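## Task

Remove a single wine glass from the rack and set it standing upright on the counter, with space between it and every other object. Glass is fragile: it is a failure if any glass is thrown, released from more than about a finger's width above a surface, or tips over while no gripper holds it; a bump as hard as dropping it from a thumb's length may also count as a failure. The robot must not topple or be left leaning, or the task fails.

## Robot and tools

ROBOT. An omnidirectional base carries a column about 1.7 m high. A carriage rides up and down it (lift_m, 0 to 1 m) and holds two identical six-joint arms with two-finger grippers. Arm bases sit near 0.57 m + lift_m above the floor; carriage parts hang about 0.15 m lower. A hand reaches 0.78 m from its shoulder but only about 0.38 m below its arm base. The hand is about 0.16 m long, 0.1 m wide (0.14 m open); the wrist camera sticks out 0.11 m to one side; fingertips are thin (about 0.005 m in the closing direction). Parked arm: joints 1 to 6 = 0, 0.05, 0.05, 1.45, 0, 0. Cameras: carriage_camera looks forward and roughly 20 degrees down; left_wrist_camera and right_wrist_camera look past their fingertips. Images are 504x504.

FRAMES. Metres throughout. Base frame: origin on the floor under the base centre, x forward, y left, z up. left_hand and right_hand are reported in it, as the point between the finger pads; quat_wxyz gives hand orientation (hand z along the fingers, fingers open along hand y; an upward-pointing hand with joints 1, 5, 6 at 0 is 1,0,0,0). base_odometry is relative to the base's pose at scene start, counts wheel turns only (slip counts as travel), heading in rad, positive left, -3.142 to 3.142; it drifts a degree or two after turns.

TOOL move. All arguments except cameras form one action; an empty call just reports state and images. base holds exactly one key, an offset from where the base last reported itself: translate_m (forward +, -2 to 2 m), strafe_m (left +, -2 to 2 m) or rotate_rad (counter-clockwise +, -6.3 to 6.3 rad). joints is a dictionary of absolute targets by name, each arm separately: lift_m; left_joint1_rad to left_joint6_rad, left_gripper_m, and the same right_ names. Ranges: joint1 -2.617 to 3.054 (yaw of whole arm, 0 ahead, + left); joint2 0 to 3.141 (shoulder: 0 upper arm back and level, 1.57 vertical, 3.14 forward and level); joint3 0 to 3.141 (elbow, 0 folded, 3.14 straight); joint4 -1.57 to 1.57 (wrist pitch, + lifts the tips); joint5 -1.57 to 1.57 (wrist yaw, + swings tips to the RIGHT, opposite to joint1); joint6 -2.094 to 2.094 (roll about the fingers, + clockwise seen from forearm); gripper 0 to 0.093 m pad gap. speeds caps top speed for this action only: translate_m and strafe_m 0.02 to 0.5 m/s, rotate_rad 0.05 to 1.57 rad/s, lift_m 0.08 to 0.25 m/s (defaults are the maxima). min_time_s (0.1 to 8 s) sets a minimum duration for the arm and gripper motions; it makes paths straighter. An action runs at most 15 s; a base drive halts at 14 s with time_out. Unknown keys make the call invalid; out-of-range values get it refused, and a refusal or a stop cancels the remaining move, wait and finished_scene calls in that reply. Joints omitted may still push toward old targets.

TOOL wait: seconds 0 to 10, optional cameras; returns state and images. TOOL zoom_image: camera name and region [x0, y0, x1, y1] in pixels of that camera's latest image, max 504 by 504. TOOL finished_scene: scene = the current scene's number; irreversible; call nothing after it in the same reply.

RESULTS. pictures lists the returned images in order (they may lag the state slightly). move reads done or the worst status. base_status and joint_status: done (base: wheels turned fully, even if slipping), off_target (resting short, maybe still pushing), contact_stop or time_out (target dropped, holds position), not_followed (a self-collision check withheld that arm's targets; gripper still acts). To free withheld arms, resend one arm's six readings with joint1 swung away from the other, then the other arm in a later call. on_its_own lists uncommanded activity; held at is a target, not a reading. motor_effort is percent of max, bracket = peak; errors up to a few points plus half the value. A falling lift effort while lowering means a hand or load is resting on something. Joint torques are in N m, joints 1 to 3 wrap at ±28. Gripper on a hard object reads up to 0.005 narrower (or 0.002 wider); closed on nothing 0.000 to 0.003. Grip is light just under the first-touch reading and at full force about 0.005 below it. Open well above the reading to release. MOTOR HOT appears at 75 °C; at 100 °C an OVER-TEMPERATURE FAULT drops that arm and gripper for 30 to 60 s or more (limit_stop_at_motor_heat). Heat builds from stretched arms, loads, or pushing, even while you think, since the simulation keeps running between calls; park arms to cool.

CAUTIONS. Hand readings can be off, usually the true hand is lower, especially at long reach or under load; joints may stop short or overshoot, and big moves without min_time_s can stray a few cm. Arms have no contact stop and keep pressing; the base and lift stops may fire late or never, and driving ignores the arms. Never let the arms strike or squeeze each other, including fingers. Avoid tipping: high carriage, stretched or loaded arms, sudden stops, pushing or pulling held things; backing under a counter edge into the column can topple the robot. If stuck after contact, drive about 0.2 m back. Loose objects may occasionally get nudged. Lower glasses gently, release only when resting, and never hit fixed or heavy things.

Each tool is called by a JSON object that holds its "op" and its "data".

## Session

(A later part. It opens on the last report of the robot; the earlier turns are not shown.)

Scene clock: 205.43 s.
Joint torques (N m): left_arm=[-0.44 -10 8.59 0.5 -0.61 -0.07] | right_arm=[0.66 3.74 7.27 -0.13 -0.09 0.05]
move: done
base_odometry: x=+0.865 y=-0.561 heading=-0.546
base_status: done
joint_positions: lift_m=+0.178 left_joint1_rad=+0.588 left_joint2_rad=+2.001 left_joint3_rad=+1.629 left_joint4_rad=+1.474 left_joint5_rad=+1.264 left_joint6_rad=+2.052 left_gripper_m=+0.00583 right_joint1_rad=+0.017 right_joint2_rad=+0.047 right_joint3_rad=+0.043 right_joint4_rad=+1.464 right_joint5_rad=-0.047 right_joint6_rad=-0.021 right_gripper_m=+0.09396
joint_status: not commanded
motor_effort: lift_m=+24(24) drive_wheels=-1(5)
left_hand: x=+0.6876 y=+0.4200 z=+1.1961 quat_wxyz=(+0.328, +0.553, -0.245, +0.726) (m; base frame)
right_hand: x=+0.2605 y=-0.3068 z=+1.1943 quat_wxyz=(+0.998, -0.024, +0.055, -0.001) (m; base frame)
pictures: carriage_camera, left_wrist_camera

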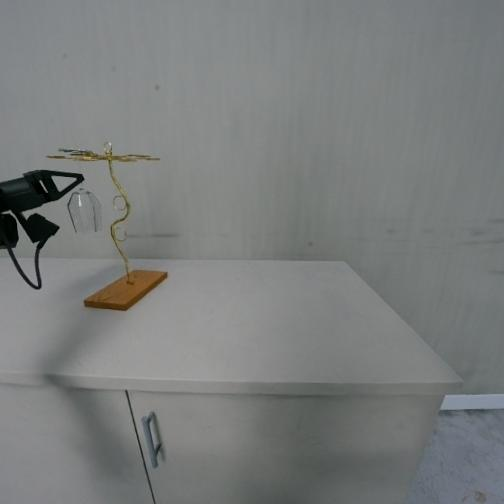

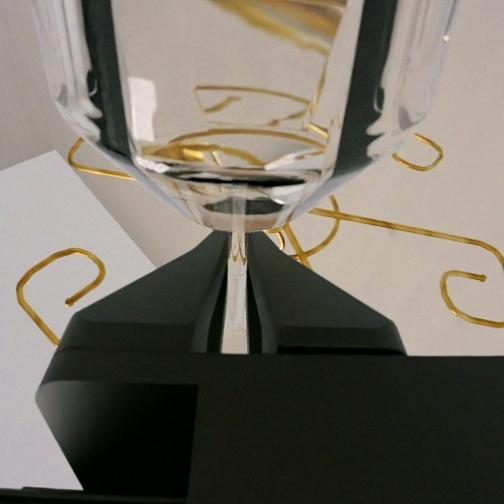

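{"op": "move", "data": {"base": {"strafe_m": -0.007}, "speeds": {"strafe_m": 0.03}, "cameras": []}}

{"op": "move", "data": {"base": {"translate_m": -0.03}, "speeds": {"translate_m": 0.03}, "cameras": ["carriage_camera", "left_wrist_camera"]}}

{"op": "zoom_image", "data": {"camera": "carriage_camera", "region": [0, 120, 150, 270]}}

Scene clock: 207.60 s.
Joint torques (N m): left_arm=[-0.32 -10 8.62 0.49 -0.64 -0.02] | right_arm=[0.62 3.79 7.09 -0.12 -0.08 0.04]
move: done
base_odometry: x=+0.862 y=-0.566 heading=-0.546
base_status: done
joint_positions: lift_m=+0.178 left_joint1_rad=+0.586 left_joint2_rad=+2.001 left_joint3_rad=+1.629 left_joint4_rad=+1.474 left_joint5_rad=+1.264 left_joint6_rad=+2.052 left_gripper_m=+0.00583 right_joint1_rad=+0.017 right_joint2_rad=+0.047 right_joint3_rad=+0.043 right_joint4_rad=+1.464 right_joint5_rad=-0.047 right_joint6_rad=-0.021 right_gripper_m=+0.09396
joint_status: not commanded
motor_effort: lift_m=+24(24) drive_wheels=-2(5)
left_hand: x=+0.6878 y=+0.4193 z=+1.1961 quat_wxyz=(+0.328, +0.553, -0.245, +0.726) (m; base frame)
right_hand: x=+0.2605 y=-0.3068 z=+1.1943 quat_wxyz=(+0.998, -0.024, +0.055, -0.001) (m; base frame)
pictures: none
No camera images: "cameras" was empty.

Scene clock: 209.13 s.
Joint torques (N m): left_arm=[-0.32 -10.21 8.35 0.48 -0.68 -0.01] | right_arm=[0.65 3.71 7.06 -0.12 -0.08 0.04]
move: done
base_odometry: x=+0.836 y=-0.551 heading=-0.546
base_status: done
joint_positions: lift_m=+0.178 left_joint1_rad=+0.587 left_joint2_rad=+2.001 left_joint3_rad=+1.629 left_joint4_rad=+1.474 left_joint5_rad=+1.264 left_joint6_rad=+2.052 left_gripper_m=+0.00583 right_joint1_rad=+0.017 right_joint2_rad=+0.047 right_joint3_rad=+0.043 right_joint4_rad=+1.463 right_joint5_rad=-0.047 right_joint6_rad=-0.021 right_gripper_m=+0.09396
joint_status: not commanded
motor_effort: lift_m=+24(24) drive_wheels=-1(5)
left_hand: x=+0.6877 y=+0.4195 z=+1.1961 quat_wxyz=(+0.328, +0.553, -0.245, +0.726) (m; base frame)
right_hand: x=+0.2606 y=-0.3068 z=+1.1943 quat_wxyz=(+0.998, -0.024, +0.055, -0.001) (m; base frame)
pictures: carriage_camera, left_wrist_camera

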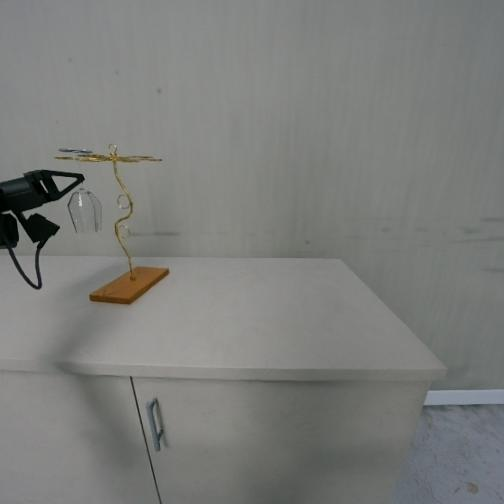

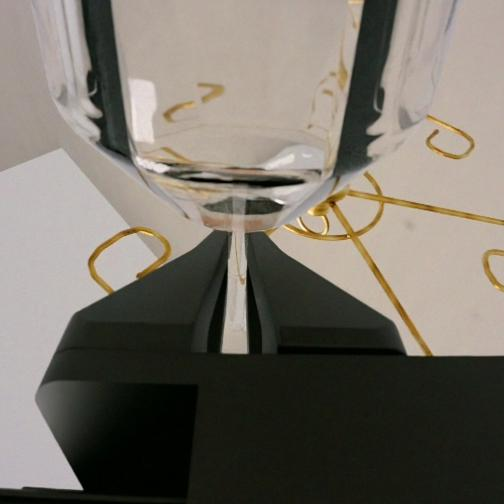

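Scaled by 3.360 from the camera's 504x504 image, which has a finer 720x720 frame.

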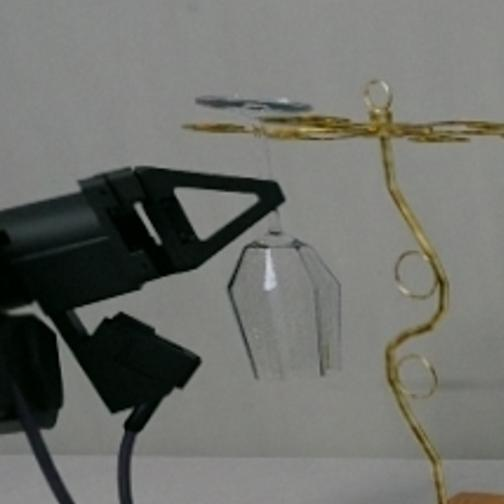

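{"op": "move", "data": {"base": {"translate_m": -0.03}, "speeds": {"translate_m": 0.03}, "cameras": []}}

{"op": "move", "data": {"base": {"strafe_m": 0.015}, "speeds": {"strafe_m": 0.03}, "cameras": ["carriage_camera", "left_wrist_camera"]}}

{"op": "zoom_image", "data": {"camera": "carriage_camera", "region": [0, 120, 150, 270]}}

Scene clock: 212.40 s.
Joint torques (N m): left_arm=[-0.36 -9.92 8.4 0.53 -0.68 -0.04] | right_arm=[0.65 3.71 7.02 -0.11 -0.06 0.06]
move: done
base_odometry: x=+0.810 y=-0.536 heading=-0.546
base_status: done
joint_positions: lift_m=+0.178 left_joint1_rad=+0.586 left_joint2_rad=+2.001 left_joint3_rad=+1.629 left_joint4_rad=+1.474 left_joint5_rad=+1.264 left_joint6_rad=+2.052 left_gripper_m=+0.00583 right_joint1_rad=+0.017 right_joint2_rad=+0.047 right_joint3_rad=+0.043 right_joint4_rad=+1.463 right_joint5_rad=-0.047 right_joint6_rad=-0.021 right_gripper_m=+0.09396
joint_status: not commanded
motor_effort: lift_m=+24(24) drive_wheels=-1(6)
left_hand: x=+0.6878 y=+0.4189 z=+1.1960 quat_wxyz=(+0.329, +0.553, -0.245, +0.726) (m; base frame)
right_hand: x=+0.2606 y=-0.3068 z=+1.1943 quat_wxyz=(+0.998, -0.024, +0.055, -0.001) (m; base frame)
pictures: none
No camera images: "cameras" was empty.

Scene clock: 213.40 s.
Joint torques (N m): left_arm=[-0.32 -10.18 8.4 0.46 -0.6 0.02] | right_arm=[0.66 3.77 7.05 -0.14 -0.07 0.06]
move: done
base_odometry: x=+0.818 y=-0.523 heading=-0.546
base_status: done
joint_positions: lift_m=+0.178 left_joint1_rad=+0.585 left_joint2_rad=+2.001 left_joint3_rad=+1.629 left_joint4_rad=+1.474 left_joint5_rad=+1.264 left_joint6_rad=+2.052 left_gripper_m=+0.00583 right_joint1_rad=+0.017 right_joint2_rad=+0.047 right_joint3_rad=+0.043 right_joint4_rad=+1.463 right_joint5_rad=-0.047 right_joint6_rad=-0.021 right_gripper_m=+0.09396
joint_status: not commanded
motor_effort: lift_m=+24(24) drive_wheels=-2(4)
left_hand: x=+0.6879 y=+0.4188 z=+1.1960 quat_wxyz=(+0.329, +0.552, -0.245, +0.726) (m; base frame)
right_hand: x=+0.2606 y=-0.3068 z=+1.1943 quat_wxyz=(+0.998, -0.024, +0.055, -0.001) (m; base frame)
pictures: carriage_camera, left_wrist_camera

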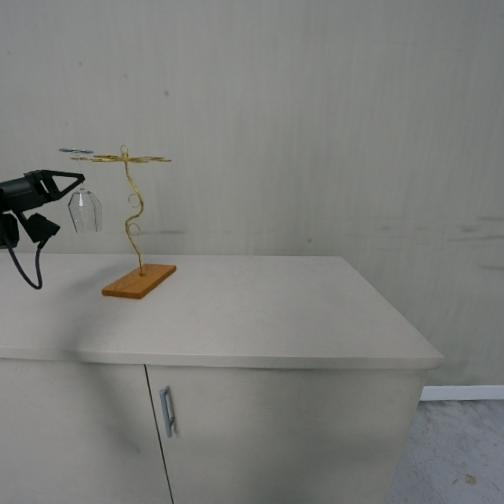

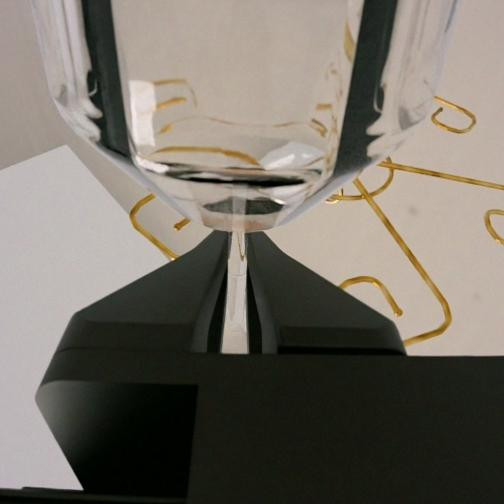

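Scaled by 3.360 from the camera's 504x504 image, which has a finer 720x720 frame.

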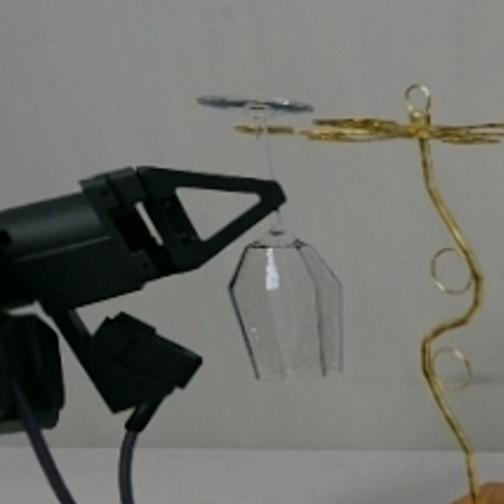

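{"op": "move", "data": {"base": {"translate_m": -0.06}, "speeds": {"translate_m": 0.04}, "cameras": ["left_wrist_camera"]}}

{"op": "move", "data": {"base": {"translate_m": -0.16}, "speeds": {"translate_m": 0.06}, "cameras": ["carriage_camera", "left_wrist_camera"]}}

Scene clock: 216.33 s.
Joint torques (N m): left_arm=[-0.46 -9.94 8.55 0.44 -0.65 -0.03] | right_arm=[0.59 3.77 7.06 -0.1 -0.08 0.04]
move: done
base_odometry: x=+0.767 y=-0.491 heading=-0.546
base_status: done
joint_positions: lift_m=+0.178 left_joint1_rad=+0.586 left_joint2_rad=+2.001 left_joint3_rad=+1.629 left_joint4_rad=+1.474 left_joint5_rad=+1.264 left_joint6_rad=+2.052 left_gripper_m=+0.00583 right_joint1_rad=+0.017 right_joint2_rad=+0.047 right_joint3_rad=+0.043 right_joint4_rad=+1.463 right_joint5_rad=-0.047 right_joint6_rad=-0.021 right_gripper_m=+0.09396
joint_status: not commanded
motor_effort: lift_m=+24(24) drive_wheels=-1(6)
left_hand: x=+0.6878 y=+0.4189 z=+1.1960 quat_wxyz=(+0.329, +0.553, -0.245, +0.726) (m; base frame)
right_hand: x=+0.2606 y=-0.3068 z=+1.1943 quat_wxyz=(+0.998, -0.024, +0.055, -0.001) (m; base frame)
pictures: left_wrist_camera

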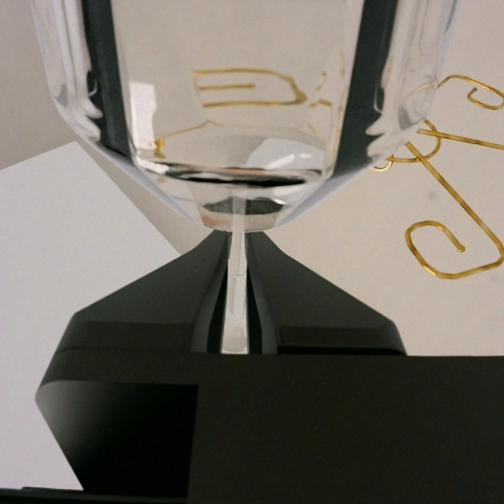

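Scene clock: 219.53 s.
Joint torques (N m): left_arm=[-0.66 -10.22 8.46 0.49 -0.67 -0.05] | right_arm=[0.64 3.74 7.13 -0.11 -0.08 0.05]
move: done
base_odometry: x=+0.630 y=-0.408 heading=-0.546
base_status: done
joint_positions: lift_m=+0.178 left_joint1_rad=+0.586 left_joint2_rad=+2.001 left_joint3_rad=+1.629 left_joint4_rad=+1.474 left_joint5_rad=+1.264 left_joint6_rad=+2.052 left_gripper_m=+0.00583 right_joint1_rad=+0.017 right_joint2_rad=+0.047 right_joint3_rad=+0.043 right_joint4_rad=+1.463 right_joint5_rad=-0.047 right_joint6_rad=-0.021 right_gripper_m=+0.09396
joint_status: not commanded
motor_effort: lift_m=+24(24) drive_wheels=-2(6)
left_hand: x=+0.6879 y=+0.4190 z=+1.1960 quat_wxyz=(+0.329, +0.553, -0.245, +0.726) (m; base frame)
right_hand: x=+0.2607 y=-0.3068 z=+1.1943 quat_wxyz=(+0.998, -0.024, +0.055, -0.001) (m; base frame)
pictures: carriage_camera, left_wrist_camera

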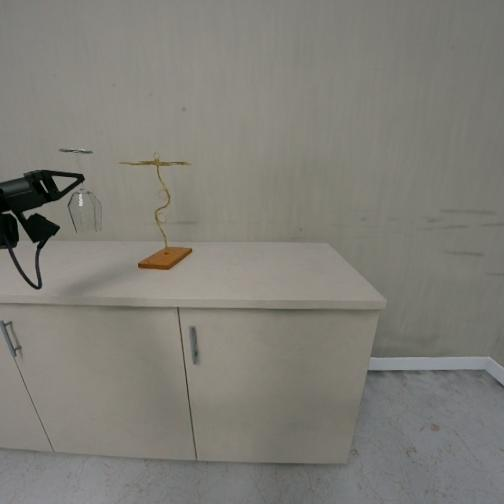

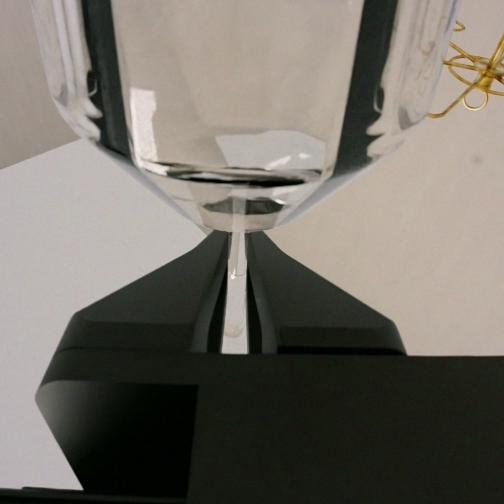

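{"op": "move", "data": {"joints": {"lift_m": 0.5}, "speeds": {"lift_m": 0.1}, "cameras": []}}

{"op": "move", "data": {"joints": {"left_joint1_rad": 0.588, "left_joint2_rad": 1.9, "left_joint3_rad": 1.35, "left_joint4_rad": 0.9, "left_joint5_rad": 1.1, "left_joint6_rad": 1.45}, "min_time_s": 5, "cameras": ["carriage_camera", "left_wrist_camera"]}}

Scene clock: 226.23 s.
Joint torques (N m): left_arm=[-0.47 -10.29 8.42 0.52 -0.65 -0.03] | right_arm=[0.65 3.77 7.06 -0.1 -0.08 0.05]
move: done
base_odometry: x=+0.630 y=-0.408 heading=-0.546
base_status: not commanded
joint_positions: lift_m=+0.500 left_joint1_rad=+0.586 left_joint2_rad=+2.004 left_joint3_rad=+1.629 left_joint4_rad=+1.475 left_joint5_rad=+1.266 left_joint6_rad=+2.052 left_gripper_m=+0.00583 right_joint1_rad=+0.017 right_joint2_rad=+0.047 right_joint3_rad=+0.043 right_joint4_rad=+1.463 right_joint5_rad=-0.047 right_joint6_rad=-0.021 right_gripper_m=+0.09396
joint_status: all done
motor_effort: lift_m=+23(28) drive_wheels=-2(3)
left_hand: x=+0.6884 y=+0.4191 z=+1.5168 quat_wxyz=(+0.329, +0.553, -0.245, +0.725) (m; base frame)
right_hand: x=+0.2607 y=-0.3068 z=+1.5164 quat_wxyz=(+0.998, -0.024, +0.055, -0.001) (m; base frame)
pictures: none
No camera images: "cameras" was empty.

Scene clock: 231.53 s.
Joint torques (N m): left_arm=[0.02 -15.5 7.61 1.4 -0.32 -0.13] | right_arm=[0.65 3.71 7.12 -0.13 -0.08 0.03]
move: done
base_odometry: x=+0.630 y=-0.408 heading=-0.546
base_status: not commanded
joint_positions: lift_m=+0.500 left_joint1_rad=+0.586 left_joint2_rad=+1.954 left_joint3_rad=+1.353 left_joint4_rad=+0.891 left_joint5_rad=+1.118 left_joint6_rad=+1.463 left_gripper_m=+0.00582 right_joint1_rad=+0.017 right_joint2_rad=+0.047 right_joint3_rad=+0.043 right_joint4_rad=+1.463 right_joint5_rad=-0.047 right_joint6_rad=-0.021 right_gripper_m=+0.09396
joint_status: all done
motor_effort: lift_m=+24(24) drive_wheels=-2(2)
left_hand: x=+0.7336 y=+0.4606 z=+1.3974 quat_wxyz=(+0.624, +0.600, +0.278, +0.416) (m; base frame)
right_hand: x=+0.2607 y=-0.3068 z=+1.5164 quat_wxyz=(+0.998, -0.024, +0.055, -0.001) (m; base frame)
pictures: carriage_camera, left_wrist_camera

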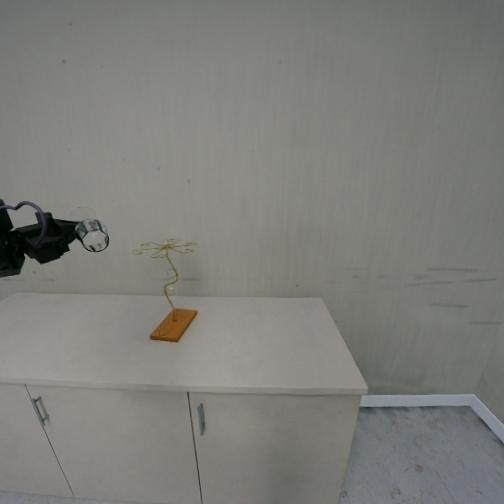

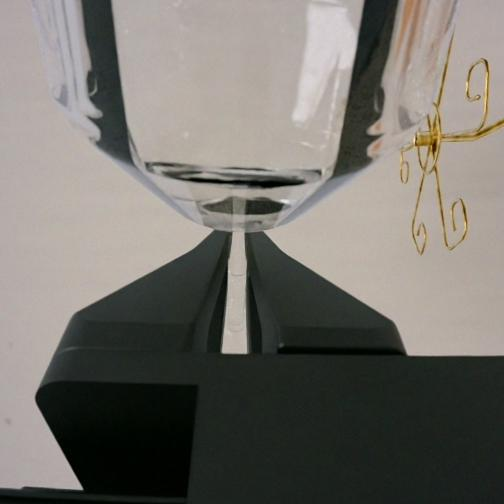

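{"op": "move", "data": {"joints": {"left_joint1_rad": 0.588, "left_joint2_rad": 1.745, "left_joint3_rad": 0.873, "left_joint4_rad": 0.087, "left_joint5_rad": 1.171, "left_joint6_rad": 0.744}, "min_time_s": 5, "cameras": ["carriage_camera", "left_wrist_camera"]}}

{"op": "zoom_image", "data": {"camera": "carriage_camera", "region": [0, 150, 180, 330]}}

Scene clock: 238.50 s.
Joint torques (N m): left_arm=[-0.34 -11.89 6.45 1.25 0.66 -0.08] | right_arm=[0.61 3.75 7.13 -0.13 -0.07 0.04]
move: off_target
base_odometry: x=+0.630 y=-0.408 heading=-0.546
base_status: not commanded
joint_positions: lift_m=+0.500 left_joint1_rad=+0.586 left_joint2_rad=+1.787 left_joint3_rad=+0.876 left_joint4_rad=+0.083 left_joint5_rad=+1.141 left_joint6_rad=+0.754 left_gripper_m=+0.00581 right_joint1_rad=+0.017 right_joint2_rad=+0.047 right_joint3_rad=+0.043 right_joint4_rad=+1.463 right_joint5_rad=-0.047 right_joint6_rad=-0.021 right_gripper_m=+0.09396
joint_status: left_joint5_rad off_target (ended at +1.141, target +1.171); the others done
motor_effort: lift_m=+24(24) drive_wheels=-1(2)
left_hand: x=+0.6303 y=+0.3900 z=+1.1918 quat_wxyz=(+0.552, +0.261, +0.765, -0.205) (m; base frame)
right_hand: x=+0.2607 y=-0.3068 z=+1.5164 quat_wxyz=(+0.998, -0.024, +0.055, -0.001) (m; base frame)
pictures: carriage_camera, left_wrist_camera

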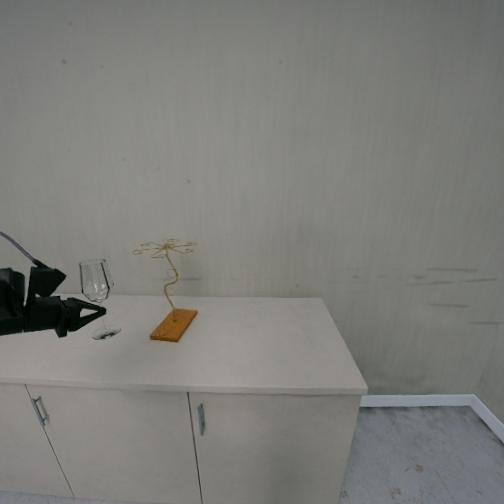

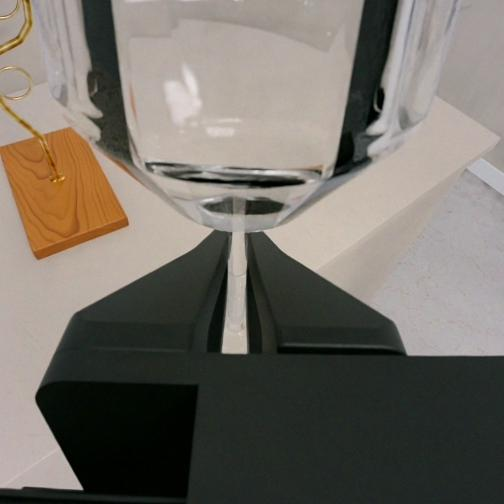

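Scaled by 2.800 from the camera's 504x504 image, which has a finer 720x720 frame.

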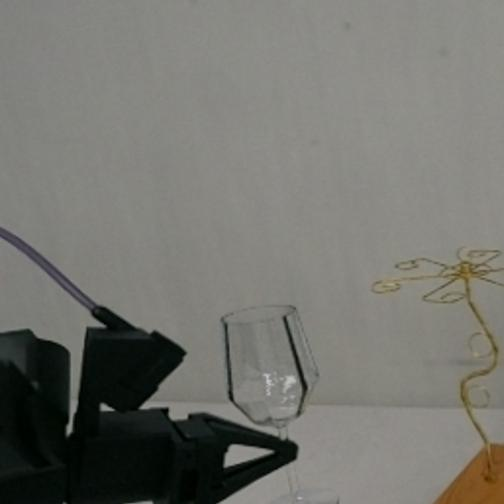

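{"op": "move", "data": {"joints": {"left_joint5_rad": 1.205, "left_joint6_rad": 0.776}, "min_time_s": 2, "cameras": ["carriage_camera", "left_wrist_camera"]}}

{"op": "zoom_image", "data": {"camera": "carriage_camera", "region": [50, 245, 150, 345]}}

Scene clock: 243.87 s.
Joint torques (N m): left_arm=[-0.17 -11.88 6.43 1.27 0.73 0.16] | right_arm=[0.62 3.81 7.1 -0.13 -0.09 0.06]
move: off_target
base_odometry: x=+0.630 y=-0.408 heading=-0.546
base_status: not commanded
joint_positions: lift_m=+0.500 left_joint1_rad=+0.586 left_joint2_rad=+1.787 left_joint3_rad=+0.876 left_joint4_rad=+0.082 left_joint5_rad=+1.175 left_joint6_rad=+0.766 left_gripper_m=+0.00581 right_joint1_rad=+0.017 right_joint2_rad=+0.047 right_joint3_rad=+0.043 right_joint4_rad=+1.463 right_joint5_rad=-0.047 right_joint6_rad=-0.021 right_gripper_m=+0.09396
joint_status: left_joint5_rad off_target (ended at +1.175, target +1.205); the others done
motor_effort: lift_m=+23(24) drive_wheels=-1(1)
left_hand: x=+0.6285 y=+0.3860 z=+1.1957 quat_wxyz=(+0.559, +0.270, +0.755, -0.214) (m; base frame)
right_hand: x=+0.2607 y=-0.3068 z=+1.5164 quat_wxyz=(+0.998, -0.024, +0.055, -0.001) (m; base frame)
pictures: carriage_camera, left_wrist_camera

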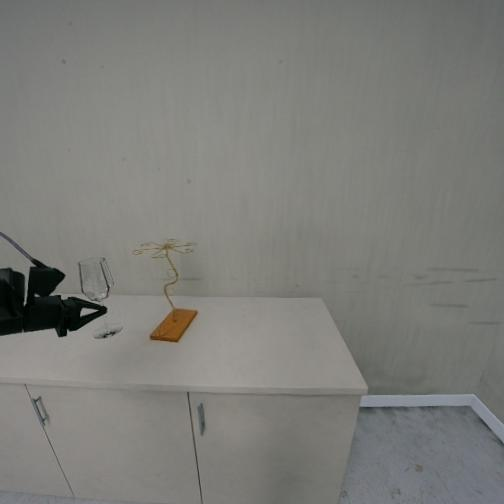

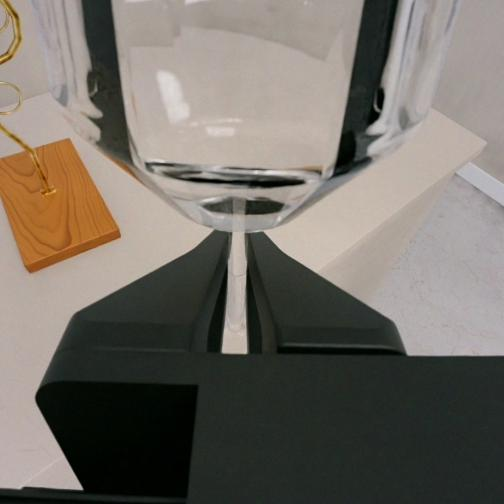

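Scaled by 5.040 from the camera's 504x504 image, which has a finer 720x720 frame.

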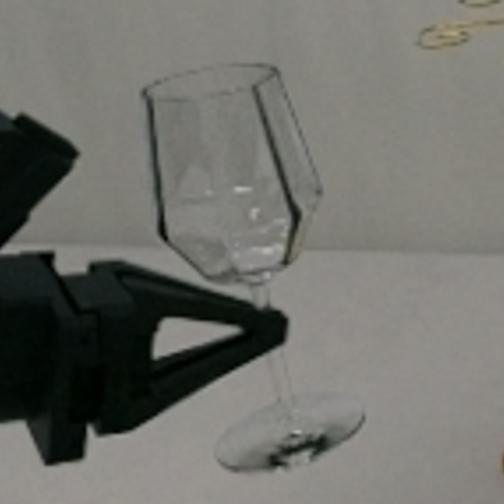

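{"op": "move", "data": {"joints": {"left_joint6_rad": 0.805}, "base": {"strafe_m": 0.2}, "speeds": {"strafe_m": 0.1}, "cameras": []}}

{"op": "move", "data": {"base": {"translate_m": 0.24}, "speeds": {"translate_m": 0.1}, "cameras": ["carriage_camera", "left_wrist_camera"]}}

Scene clock: 252.50 s.
Joint torques (N m): left_arm=[-0.06 -11.66 6.57 1.29 0.65 0.11] | right_arm=[0.64 3.78 6.98 -0.11 -0.12 0.05]
move: done
base_odometry: x=+0.734 y=-0.237 heading=-0.546
base_status: done
joint_positions: lift_m=+0.500 left_joint1_rad=+0.588 left_joint2_rad=+1.786 left_joint3_rad=+0.876 left_joint4_rad=+0.081 left_joint5_rad=+1.177 left_joint6_rad=+0.795 left_gripper_m=+0.00581 right_joint1_rad=+0.017 right_joint2_rad=+0.047 right_joint3_rad=+0.043 right_joint4_rad=+1.463 right_joint5_rad=-0.047 right_joint6_rad=-0.021 right_gripper_m=+0.09396
joint_status: all done
motor_effort: lift_m=+23(24) drive_wheels=+0(6)
left_hand: x=+0.6281 y=+0.3864 z=+1.1964 quat_wxyz=(+0.562, +0.281, +0.750, -0.206) (m; base frame)
right_hand: x=+0.2607 y=-0.3068 z=+1.5164 quat_wxyz=(+0.998, -0.024, +0.055, -0.001) (m; base frame)
pictures: none
No camera images: "cameras" was empty.

Scene clock: 255.70 s.
Joint torques (N m): left_arm=[-0.2 -11.52 6.45 1.28 0.62 0.12] | right_arm=[0.65 3.78 7.08 -0.11 -0.07 0.06]
move: done
base_odometry: x=+0.939 y=-0.362 heading=-0.546
base_status: done
joint_positions: lift_m=+0.500 left_joint1_rad=+0.588 left_joint2_rad=+1.783 left_joint3_rad=+0.876 left_joint4_rad=+0.080 left_joint5_rad=+1.178 left_joint6_rad=+0.795 left_gripper_m=+0.00581 right_joint1_rad=+0.017 right_joint2_rad=+0.047 right_joint3_rad=+0.043 right_joint4_rad=+1.464 right_joint5_rad=-0.047 right_joint6_rad=-0.021 right_gripper_m=+0.09396
joint_status: not commanded
motor_effort: lift_m=+24(24) drive_wheels=+1(7)
left_hand: x=+0.6280 y=+0.3863 z=+1.1971 quat_wxyz=(+0.563, +0.281, +0.750, -0.206) (m; base frame)
right_hand: x=+0.2605 y=-0.3068 z=+1.5164 quat_wxyz=(+0.998, -0.024, +0.055, -0.001) (m; base frame)
pictures: carriage_camera, left_wrist_camera

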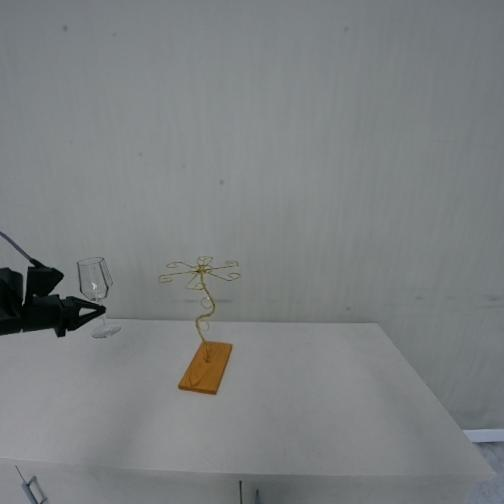

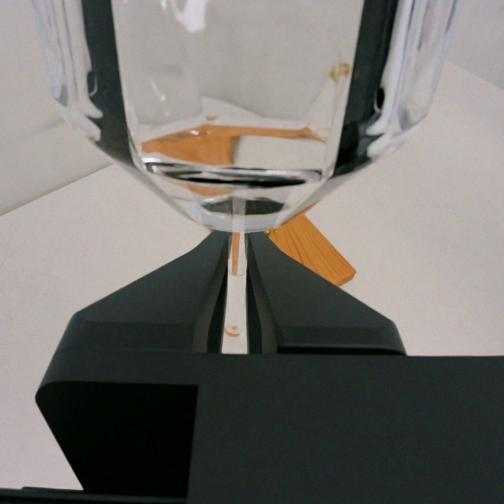

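{"op": "move", "data": {"joints": {"lift_m": 0.28}, "speeds": {"lift_m": 0.1}, "cameras": ["carriage_camera", "left_wrist_camera"]}}

{"op": "zoom_image", "data": {"camera": "carriage_camera", "region": [30, 180, 180, 330]}}

Scene clock: 260.03 s.
Joint torques (N m): left_arm=[-0.32 -10.93 6.98 1.32 0.61 0.15] | right_arm=[0.66 3.78 7.05 -0.15 -0.08 0.06]
move: done
base_odometry: x=+0.939 y=-0.362 heading=-0.546
base_status: not commanded
joint_positions: lift_m=+0.280 left_joint1_rad=+0.588 left_joint2_rad=+1.776 left_joint3_rad=+0.871 left_joint4_rad=+0.075 left_joint5_rad=+1.180 left_joint6_rad=+0.796 left_gripper_m=+0.00581 right_joint1_rad=+0.017 right_joint2_rad=+0.047 right_joint3_rad=+0.043 right_joint4_rad=+1.464 right_joint5_rad=-0.047 right_joint6_rad=-0.021 right_gripper_m=+0.09396
joint_status: all done
motor_effort: lift_m=+21(22) drive_wheels=-4(4)
left_hand: x=+0.6263 y=+0.3850 z=+0.9782 quat_wxyz=(+0.562, +0.281, +0.750, -0.207) (m; base frame)
right_hand: x=+0.2605 y=-0.3068 z=+1.2967 quat_wxyz=(+0.998, -0.024, +0.055, -0.001) (m; base frame)
pictures: carriage_camera, left_wrist_camera

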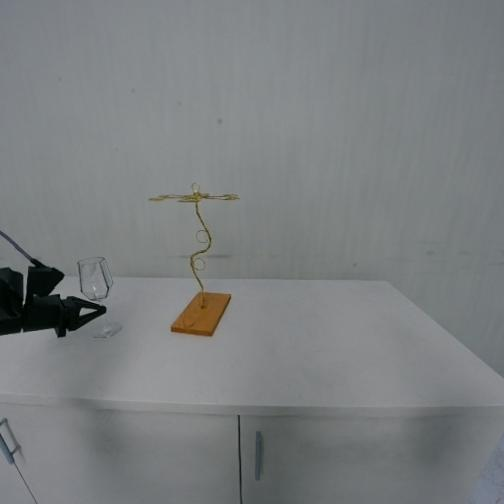

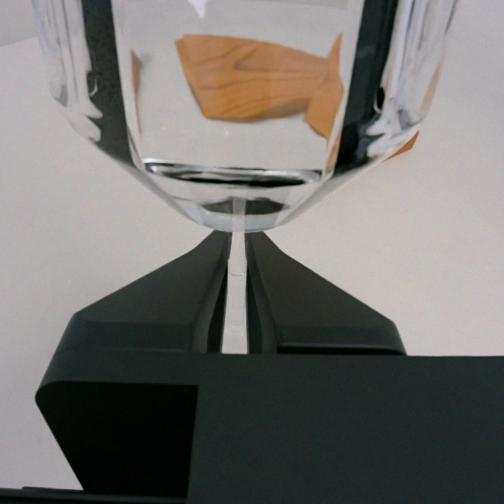

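Scaled by 3.360 from the camera's 504x504 image, which has a finer 720x720 frame.

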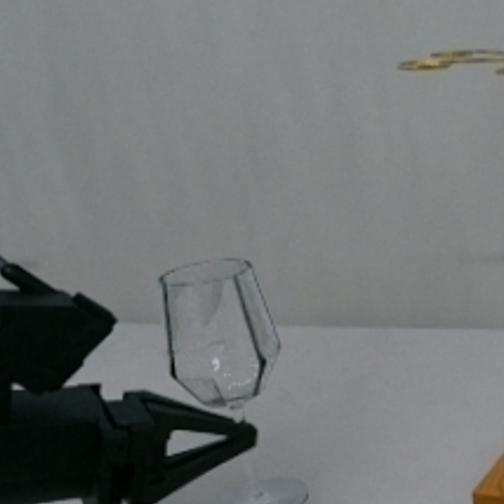

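{"op": "move", "data": {"joints": {"lift_m": 0.255}, "speeds": {"lift_m": 0.08}, "cameras": ["carriage_camera"]}}

{"op": "zoom_image", "data": {"camera": "carriage_camera", "region": [50, 250, 150, 350]}}

{"op": "move", "data": {"joints": {"lift_m": 0.249}, "speeds": {"lift_m": 0.08}, "cameras": ["carriage_camera"]}}

{"op": "zoom_image", "data": {"camera": "carriage_camera", "region": [50, 250, 150, 350]}}

Scene clock: 262.13 s.
Joint torques (N m): left_arm=[-0.35 -10.58 6.97 1.35 0.62 0.15] | right_arm=[0.72 3.77 7.2 -0.16 -0.08 0.05]
move: done
base_odometry: x=+0.939 y=-0.362 heading=-0.546
base_status: not commanded
joint_positions: lift_m=+0.255 left_joint1_rad=+0.588 left_joint2_rad=+1.774 left_joint3_rad=+0.871 left_joint4_rad=+0.074 left_joint5_rad=+1.181 left_joint6_rad=+0.796 left_gripper_m=+0.00581 right_joint1_rad=+0.017 right_joint2_rad=+0.047 right_joint3_rad=+0.043 right_joint4_rad=+1.464 right_joint5_rad=-0.047 right_joint6_rad=-0.021 right_gripper_m=+0.09396
joint_status: all done
motor_effort: lift_m=+21(21) drive_wheels=-3(4)
left_hand: x=+0.6261 y=+0.3848 z=+0.9539 quat_wxyz=(+0.563, +0.281, +0.749, -0.208) (m; base frame)
right_hand: x=+0.2605 y=-0.3068 z=+1.2717 quat_wxyz=(+0.998, -0.024, +0.055, -0.001) (m; base frame)
pictures: carriage_camera

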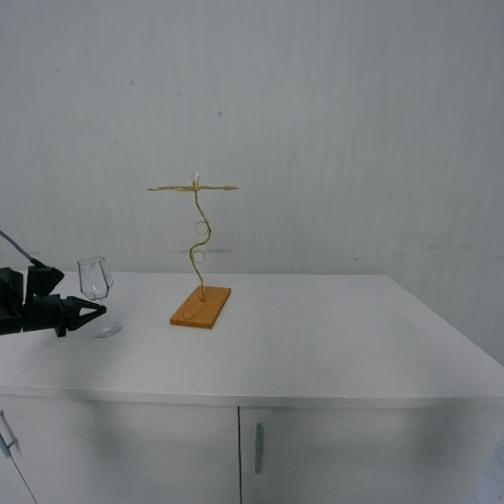

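Scaled by 5.040 from the camera's 504x504 image, which has a finer 720x720 frame.

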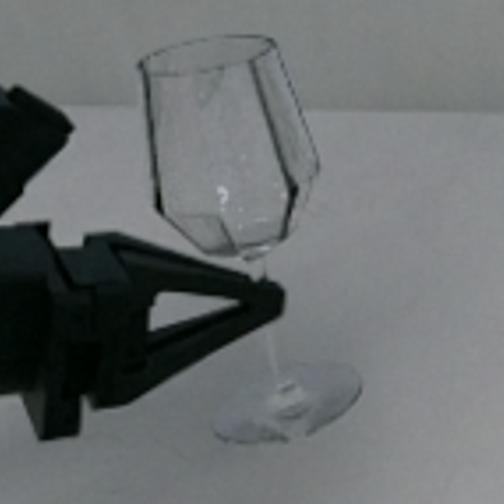

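Scene clock: 262.63 s.
Joint torques (N m): left_arm=[-0.35 -10.24 7.24 1.36 0.62 0.14] | right_arm=[0.68 3.69 7.1 -0.11 -0.05 0.05]
move: done
base_odometry: x=+0.939 y=-0.362 heading=-0.546
base_status: not commanded
joint_positions: lift_m=+0.249 left_joint1_rad=+0.588 left_joint2_rad=+1.772 left_joint3_rad=+0.869 left_joint4_rad=+0.073 left_joint5_rad=+1.182 left_joint6_rad=+0.796 left_gripper_m=+0.00581 right_joint1_rad=+0.017 right_joint2_rad=+0.047 right_joint3_rad=+0.043 right_joint4_rad=+1.463 right_joint5_rad=-0.047 right_joint6_rad=-0.021 right_gripper_m=+0.09396
joint_status: all done
motor_effort: lift_m=+21(21) drive_wheels=+1(5)
left_hand: x=+0.6257 y=+0.3844 z=+0.9483 quat_wxyz=(+0.563, +0.281, +0.749, -0.208) (m; base frame)
right_hand: x=+0.2606 y=-0.3068 z=+1.2657 quat_wxyz=(+0.998, -0.024, +0.055, -0.001) (m; base frame)
pictures: carriage_camera

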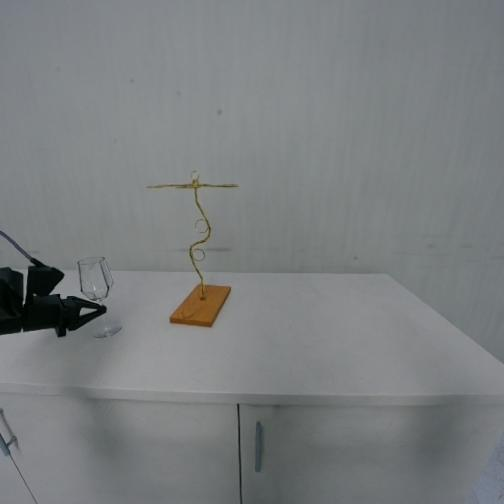

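Scaled by 5.040 from the camera's 504x504 image, which has a finer 720x720 frame.

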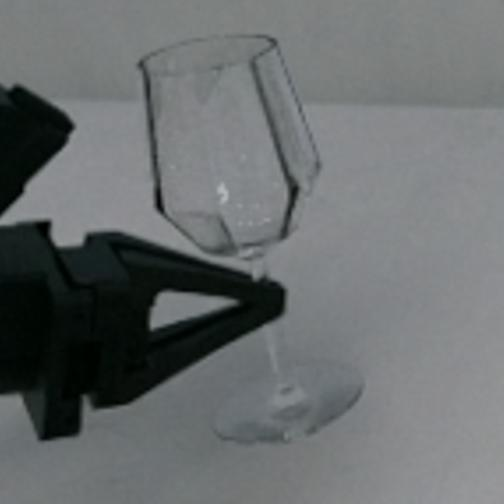

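{"op": "move", "data": {"joints": {"lift_m": 0.244}, "speeds": {"lift_m": 0.08}, "cameras": []}}

{"op": "move", "data": {"joints": {"lift_m": 0.239}, "speeds": {"lift_m": 0.08}, "cameras": ["carriage_camera", "left_wrist_camera"]}}

{"op": "zoom_image", "data": {"camera": "carriage_camera", "region": [50, 250, 150, 350]}}

Scene clock: 264.73 s.
Joint torques (N m): left_arm=[-0.28 -10.4 7.39 1.33 0.61 0.11] | right_arm=[0.59 3.79 7.06 -0.15 -0.07 0.04]
move: done
base_odometry: x=+0.939 y=-0.362 heading=-0.546
base_status: not commanded
joint_positions: lift_m=+0.244 left_joint1_rad=+0.588 left_joint2_rad=+1.771 left_joint3_rad=+0.868 left_joint4_rad=+0.073 left_joint5_rad=+1.182 left_joint6_rad=+0.796 left_gripper_m=+0.00581 right_joint1_rad=+0.017 right_joint2_rad=+0.047 right_joint3_rad=+0.043 right_joint4_rad=+1.463 right_joint5_rad=-0.047 right_joint6_rad=-0.021 right_gripper_m=+0.09396
joint_status: all done
motor_effort: lift_m=+20(21) drive_wheels=-4(4)
left_hand: x=+0.6253 y=+0.3841 z=+0.9432 quat_wxyz=(+0.563, +0.281, +0.749, -0.208) (m; base frame)
right_hand: x=+0.2606 y=-0.3068 z=+1.2608 quat_wxyz=(+0.998, -0.024, +0.055, -0.001) (m; base frame)
pictures: none
No camera images: "cameras" was empty.

Scene clock: 265.20 s.
Joint torques (N m): left_arm=[-0.23 -10.32 7.45 1.32 0.58 0.11] | right_arm=[0.65 3.73 7.1 -0.13 -0.08 0.05]
move: done
base_odometry: x=+0.939 y=-0.362 heading=-0.546
base_status: not commanded
joint_positions: lift_m=+0.239 left_joint1_rad=+0.588 left_joint2_rad=+1.770 left_joint3_rad=+0.867 left_joint4_rad=+0.072 left_joint5_rad=+1.183 left_joint6_rad=+0.796 left_gripper_m=+0.00581 right_joint1_rad=+0.017 right_joint2_rad=+0.047 right_joint3_rad=+0.043 right_joint4_rad=+1.463 right_joint5_rad=-0.047 right_joint6_rad=-0.021 right_gripper_m=+0.09396
joint_status: all done
motor_effort: lift_m=+20(21) drive_wheels=-4(4)
left_hand: x=+0.6250 y=+0.3839 z=+0.9383 quat_wxyz=(+0.563, +0.281, +0.749, -0.209) (m; base frame)
right_hand: x=+0.2606 y=-0.3068 z=+1.2558 quat_wxyz=(+0.998, -0.024, +0.055, -0.001) (m; base frame)
pictures: carriage_camera, left_wrist_camera

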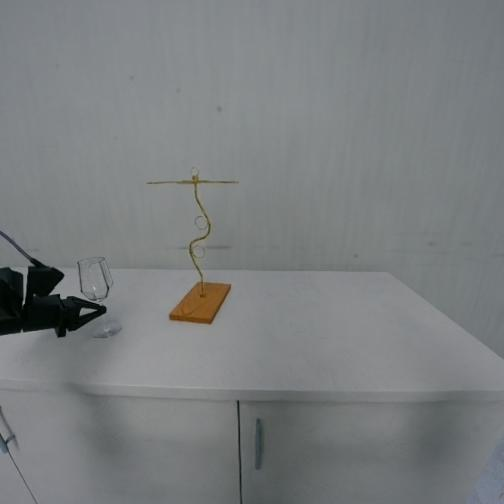

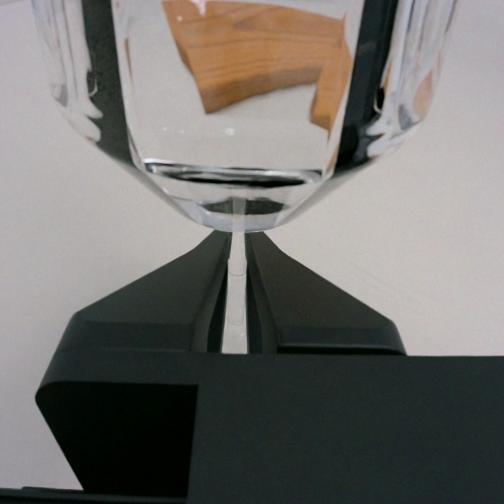

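Scaled by 5.040 from the camera's 504x504 image, which has a finer 720x720 frame.

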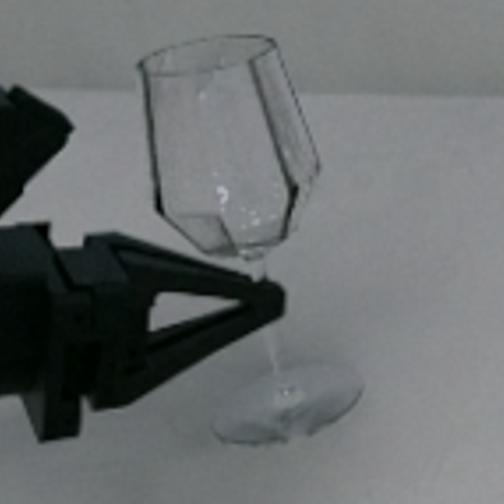

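{"op": "move", "data": {"joints": {"lift_m": 0.235}, "speeds": {"lift_m": 0.08}, "cameras": []}}

{"op": "move", "data": {"joints": {"lift_m": 0.231}, "speeds": {"lift_m": 0.08}, "cameras": ["carriage_camera", "left_wrist_camera"]}}

{"op": "zoom_image", "data": {"camera": "carriage_camera", "region": [50, 250, 150, 350]}}

Scene clock: 268.40 s.
Joint torques (N m): left_arm=[-0.21 -10.21 7.49 1.35 0.54 0.15] | right_arm=[0.68 3.84 6.91 -0.12 -0.08 0.05]
move: done
base_odometry: x=+0.939 y=-0.362 heading=-0.546
base_status: not commanded
joint_positions: lift_m=+0.235 left_joint1_rad=+0.588 left_joint2_rad=+1.770 left_joint3_rad=+0.865 left_joint4_rad=+0.073 left_joint5_rad=+1.183 left_joint6_rad=+0.796 left_gripper_m=+0.00581 right_joint1_rad=+0.017 right_joint2_rad=+0.047 right_joint3_rad=+0.043 right_joint4_rad=+1.463 right_joint5_rad=-0.047 right_joint6_rad=-0.021 right_gripper_m=+0.09396
joint_status: all done
motor_effort: lift_m=+21(21) drive_wheels=-3(4)
left_hand: x=+0.6247 y=+0.3837 z=+0.9340 quat_wxyz=(+0.563, +0.281, +0.749, -0.209) (m; base frame)
right_hand: x=+0.2606 y=-0.3068 z=+1.2517 quat_wxyz=(+0.998, -0.024, +0.055, -0.001) (m; base frame)
pictures: none
No camera images: "cameras" was empty.

Scene clock: 268.97 s.
Joint torques (N m): left_arm=[-0.17 -10.28 7.43 1.34 0.6 0.11] | right_arm=[0.62 3.69 7.12 -0.11 -0.08 0.06]
move: done
base_odometry: x=+0.939 y=-0.362 heading=-0.546
base_status: not commanded
joint_positions: lift_m=+0.231 left_joint1_rad=+0.588 left_joint2_rad=+1.769 left_joint3_rad=+0.865 left_joint4_rad=+0.073 left_joint5_rad=+1.184 left_joint6_rad=+0.796 left_gripper_m=+0.00581 right_joint1_rad=+0.017 right_joint2_rad=+0.047 right_joint3_rad=+0.043 right_joint4_rad=+1.463 right_joint5_rad=-0.047 right_joint6_rad=-0.021 right_gripper_m=+0.09396
joint_status: all done
motor_effort: lift_m=+20(21) drive_wheels=+1(4)
left_hand: x=+0.6246 y=+0.3836 z=+0.9302 quat_wxyz=(+0.563, +0.281, +0.749, -0.209) (m; base frame)
right_hand: x=+0.2606 y=-0.3068 z=+1.2477 quat_wxyz=(+0.998, -0.024, +0.055, -0.001) (m; base frame)
pictures: carriage_camera, left_wrist_camera

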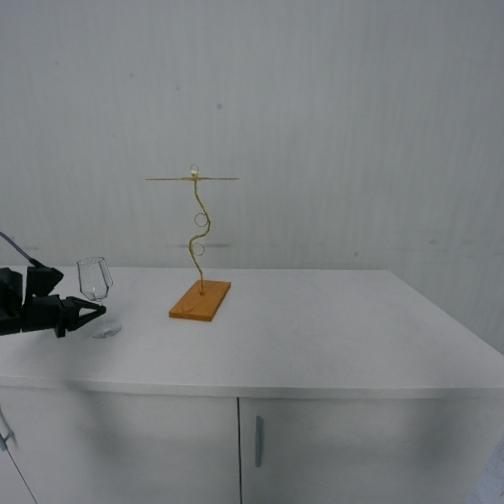

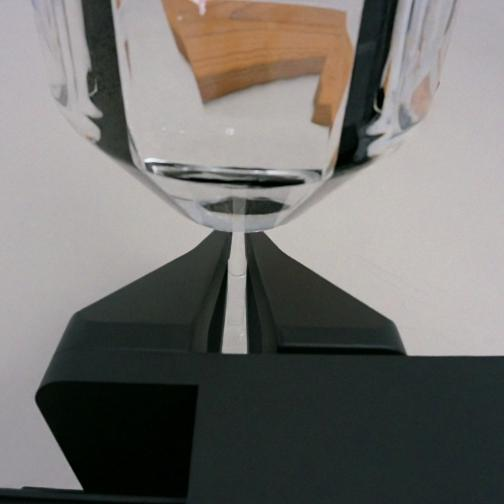

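Scaled by 5.040 from the camera's 504x504 image, which has a finer 720x720 frame.

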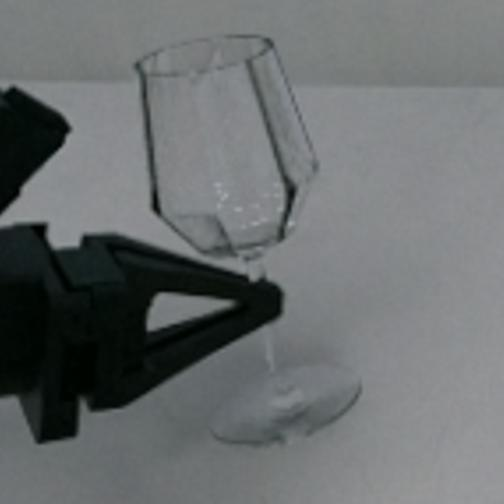

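{"op": "move", "data": {"joints": {"lift_m": 0.227}, "speeds": {"lift_m": 0.08}, "cameras": ["carriage_camera"]}}

{"op": "zoom_image", "data": {"camera": "carriage_camera", "region": [50, 250, 150, 350]}}

{"op": "move", "data": {"joints": {"lift_m": 0.223}, "speeds": {"lift_m": 0.08}, "cameras": ["carriage_camera", "left_wrist_camera"]}}

{"op": "zoom_image", "data": {"camera": "carriage_camera", "region": [50, 250, 150, 350]}}

Scene clock: 270.87 s.
Joint torques (N m): left_arm=[-0.17 -10.06 7.87 1.36 0.59 0.1] | right_arm=[0.66 3.7 7.12 -0.12 -0.08 0.03]
move: done
base_odometry: x=+0.939 y=-0.362 heading=-0.546
base_status: not commanded
joint_positions: lift_m=+0.227 left_joint1_rad=+0.588 left_joint2_rad=+1.769 left_joint3_rad=+0.865 left_joint4_rad=+0.073 left_joint5_rad=+1.184 left_joint6_rad=+0.796 left_gripper_m=+0.00581 right_joint1_rad=+0.017 right_joint2_rad=+0.047 right_joint3_rad=+0.043 right_joint4_rad=+1.463 right_joint5_rad=-0.047 right_joint6_rad=-0.021 right_gripper_m=+0.09396
joint_status: all done
motor_effort: lift_m=+20(21) drive_wheels=-4(4)
left_hand: x=+0.6245 y=+0.3835 z=+0.9262 quat_wxyz=(+0.563, +0.281, +0.749, -0.209) (m; base frame)
right_hand: x=+0.2606 y=-0.3068 z=+1.2437 quat_wxyz=(+0.998, -0.024, +0.055, -0.001) (m; base frame)
pictures: carriage_camera

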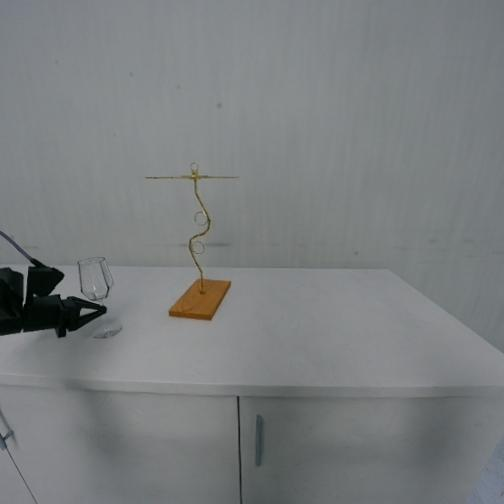

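Scaled by 5.040 from the camera's 504x504 image, which has a finer 720x720 frame.

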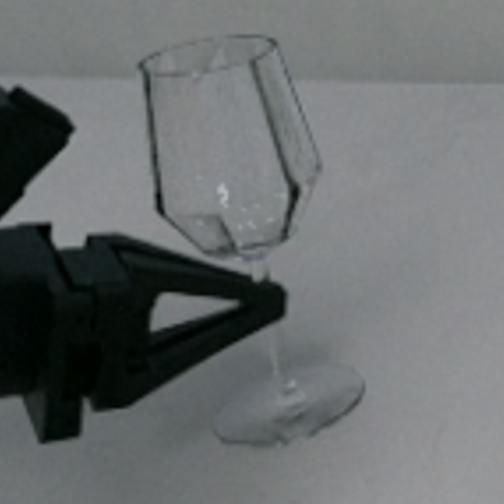

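Scene clock: 271.30 s.
Joint torques (N m): left_arm=[-0.46 -10.11 7.65 1.3 0.54 0.11] | right_arm=[0.61 3.75 7.01 -0.1 -0.06 0.05]
move: done
base_odometry: x=+0.939 y=-0.362 heading=-0.546
base_status: not commanded
joint_positions: lift_m=+0.223 left_joint1_rad=+0.588 left_joint2_rad=+1.768 left_joint3_rad=+0.865 left_joint4_rad=+0.080 left_joint5_rad=+1.192 left_joint6_rad=+0.799 left_gripper_m=+0.00581 right_joint1_rad=+0.017 right_joint2_rad=+0.047 right_joint3_rad=+0.043 right_joint4_rad=+1.463 right_joint5_rad=-0.047 right_joint6_rad=-0.021 right_gripper_m=+0.09396
joint_status: all done
motor_effort: lift_m=+20(21) drive_wheels=-4(4)
left_hand: x=+0.6247 y=+0.3829 z=+0.9241 quat_wxyz=(+0.566, +0.285, +0.744, -0.209) (m; base frame)
right_hand: x=+0.2606 y=-0.3068 z=+1.2398 quat_wxyz=(+0.998, -0.024, +0.055, -0.001) (m; base frame)
pictures: carriage_camera, left_wrist_camera

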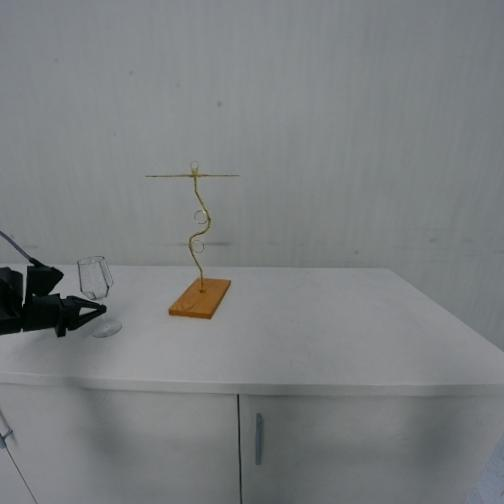

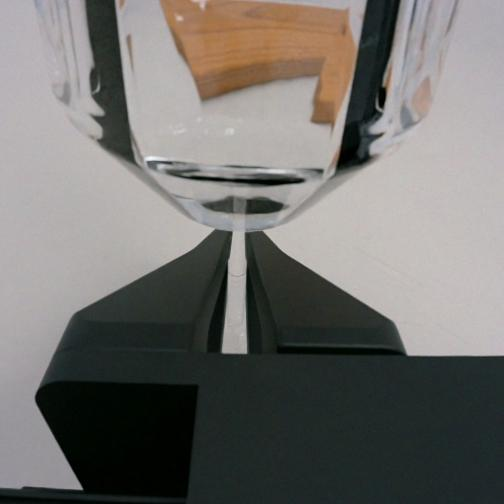

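Scaled by 5.040 from the camera's 504x504 image, which has a finer 720x720 frame.

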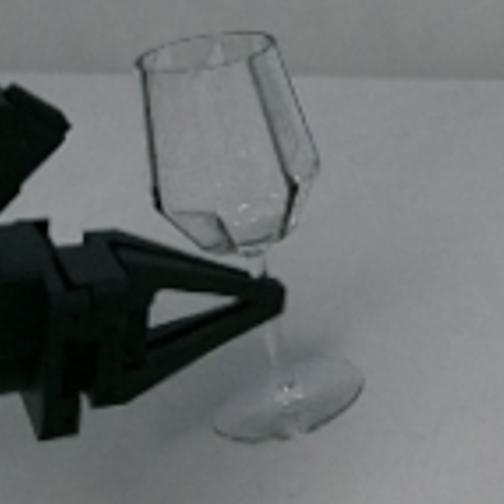

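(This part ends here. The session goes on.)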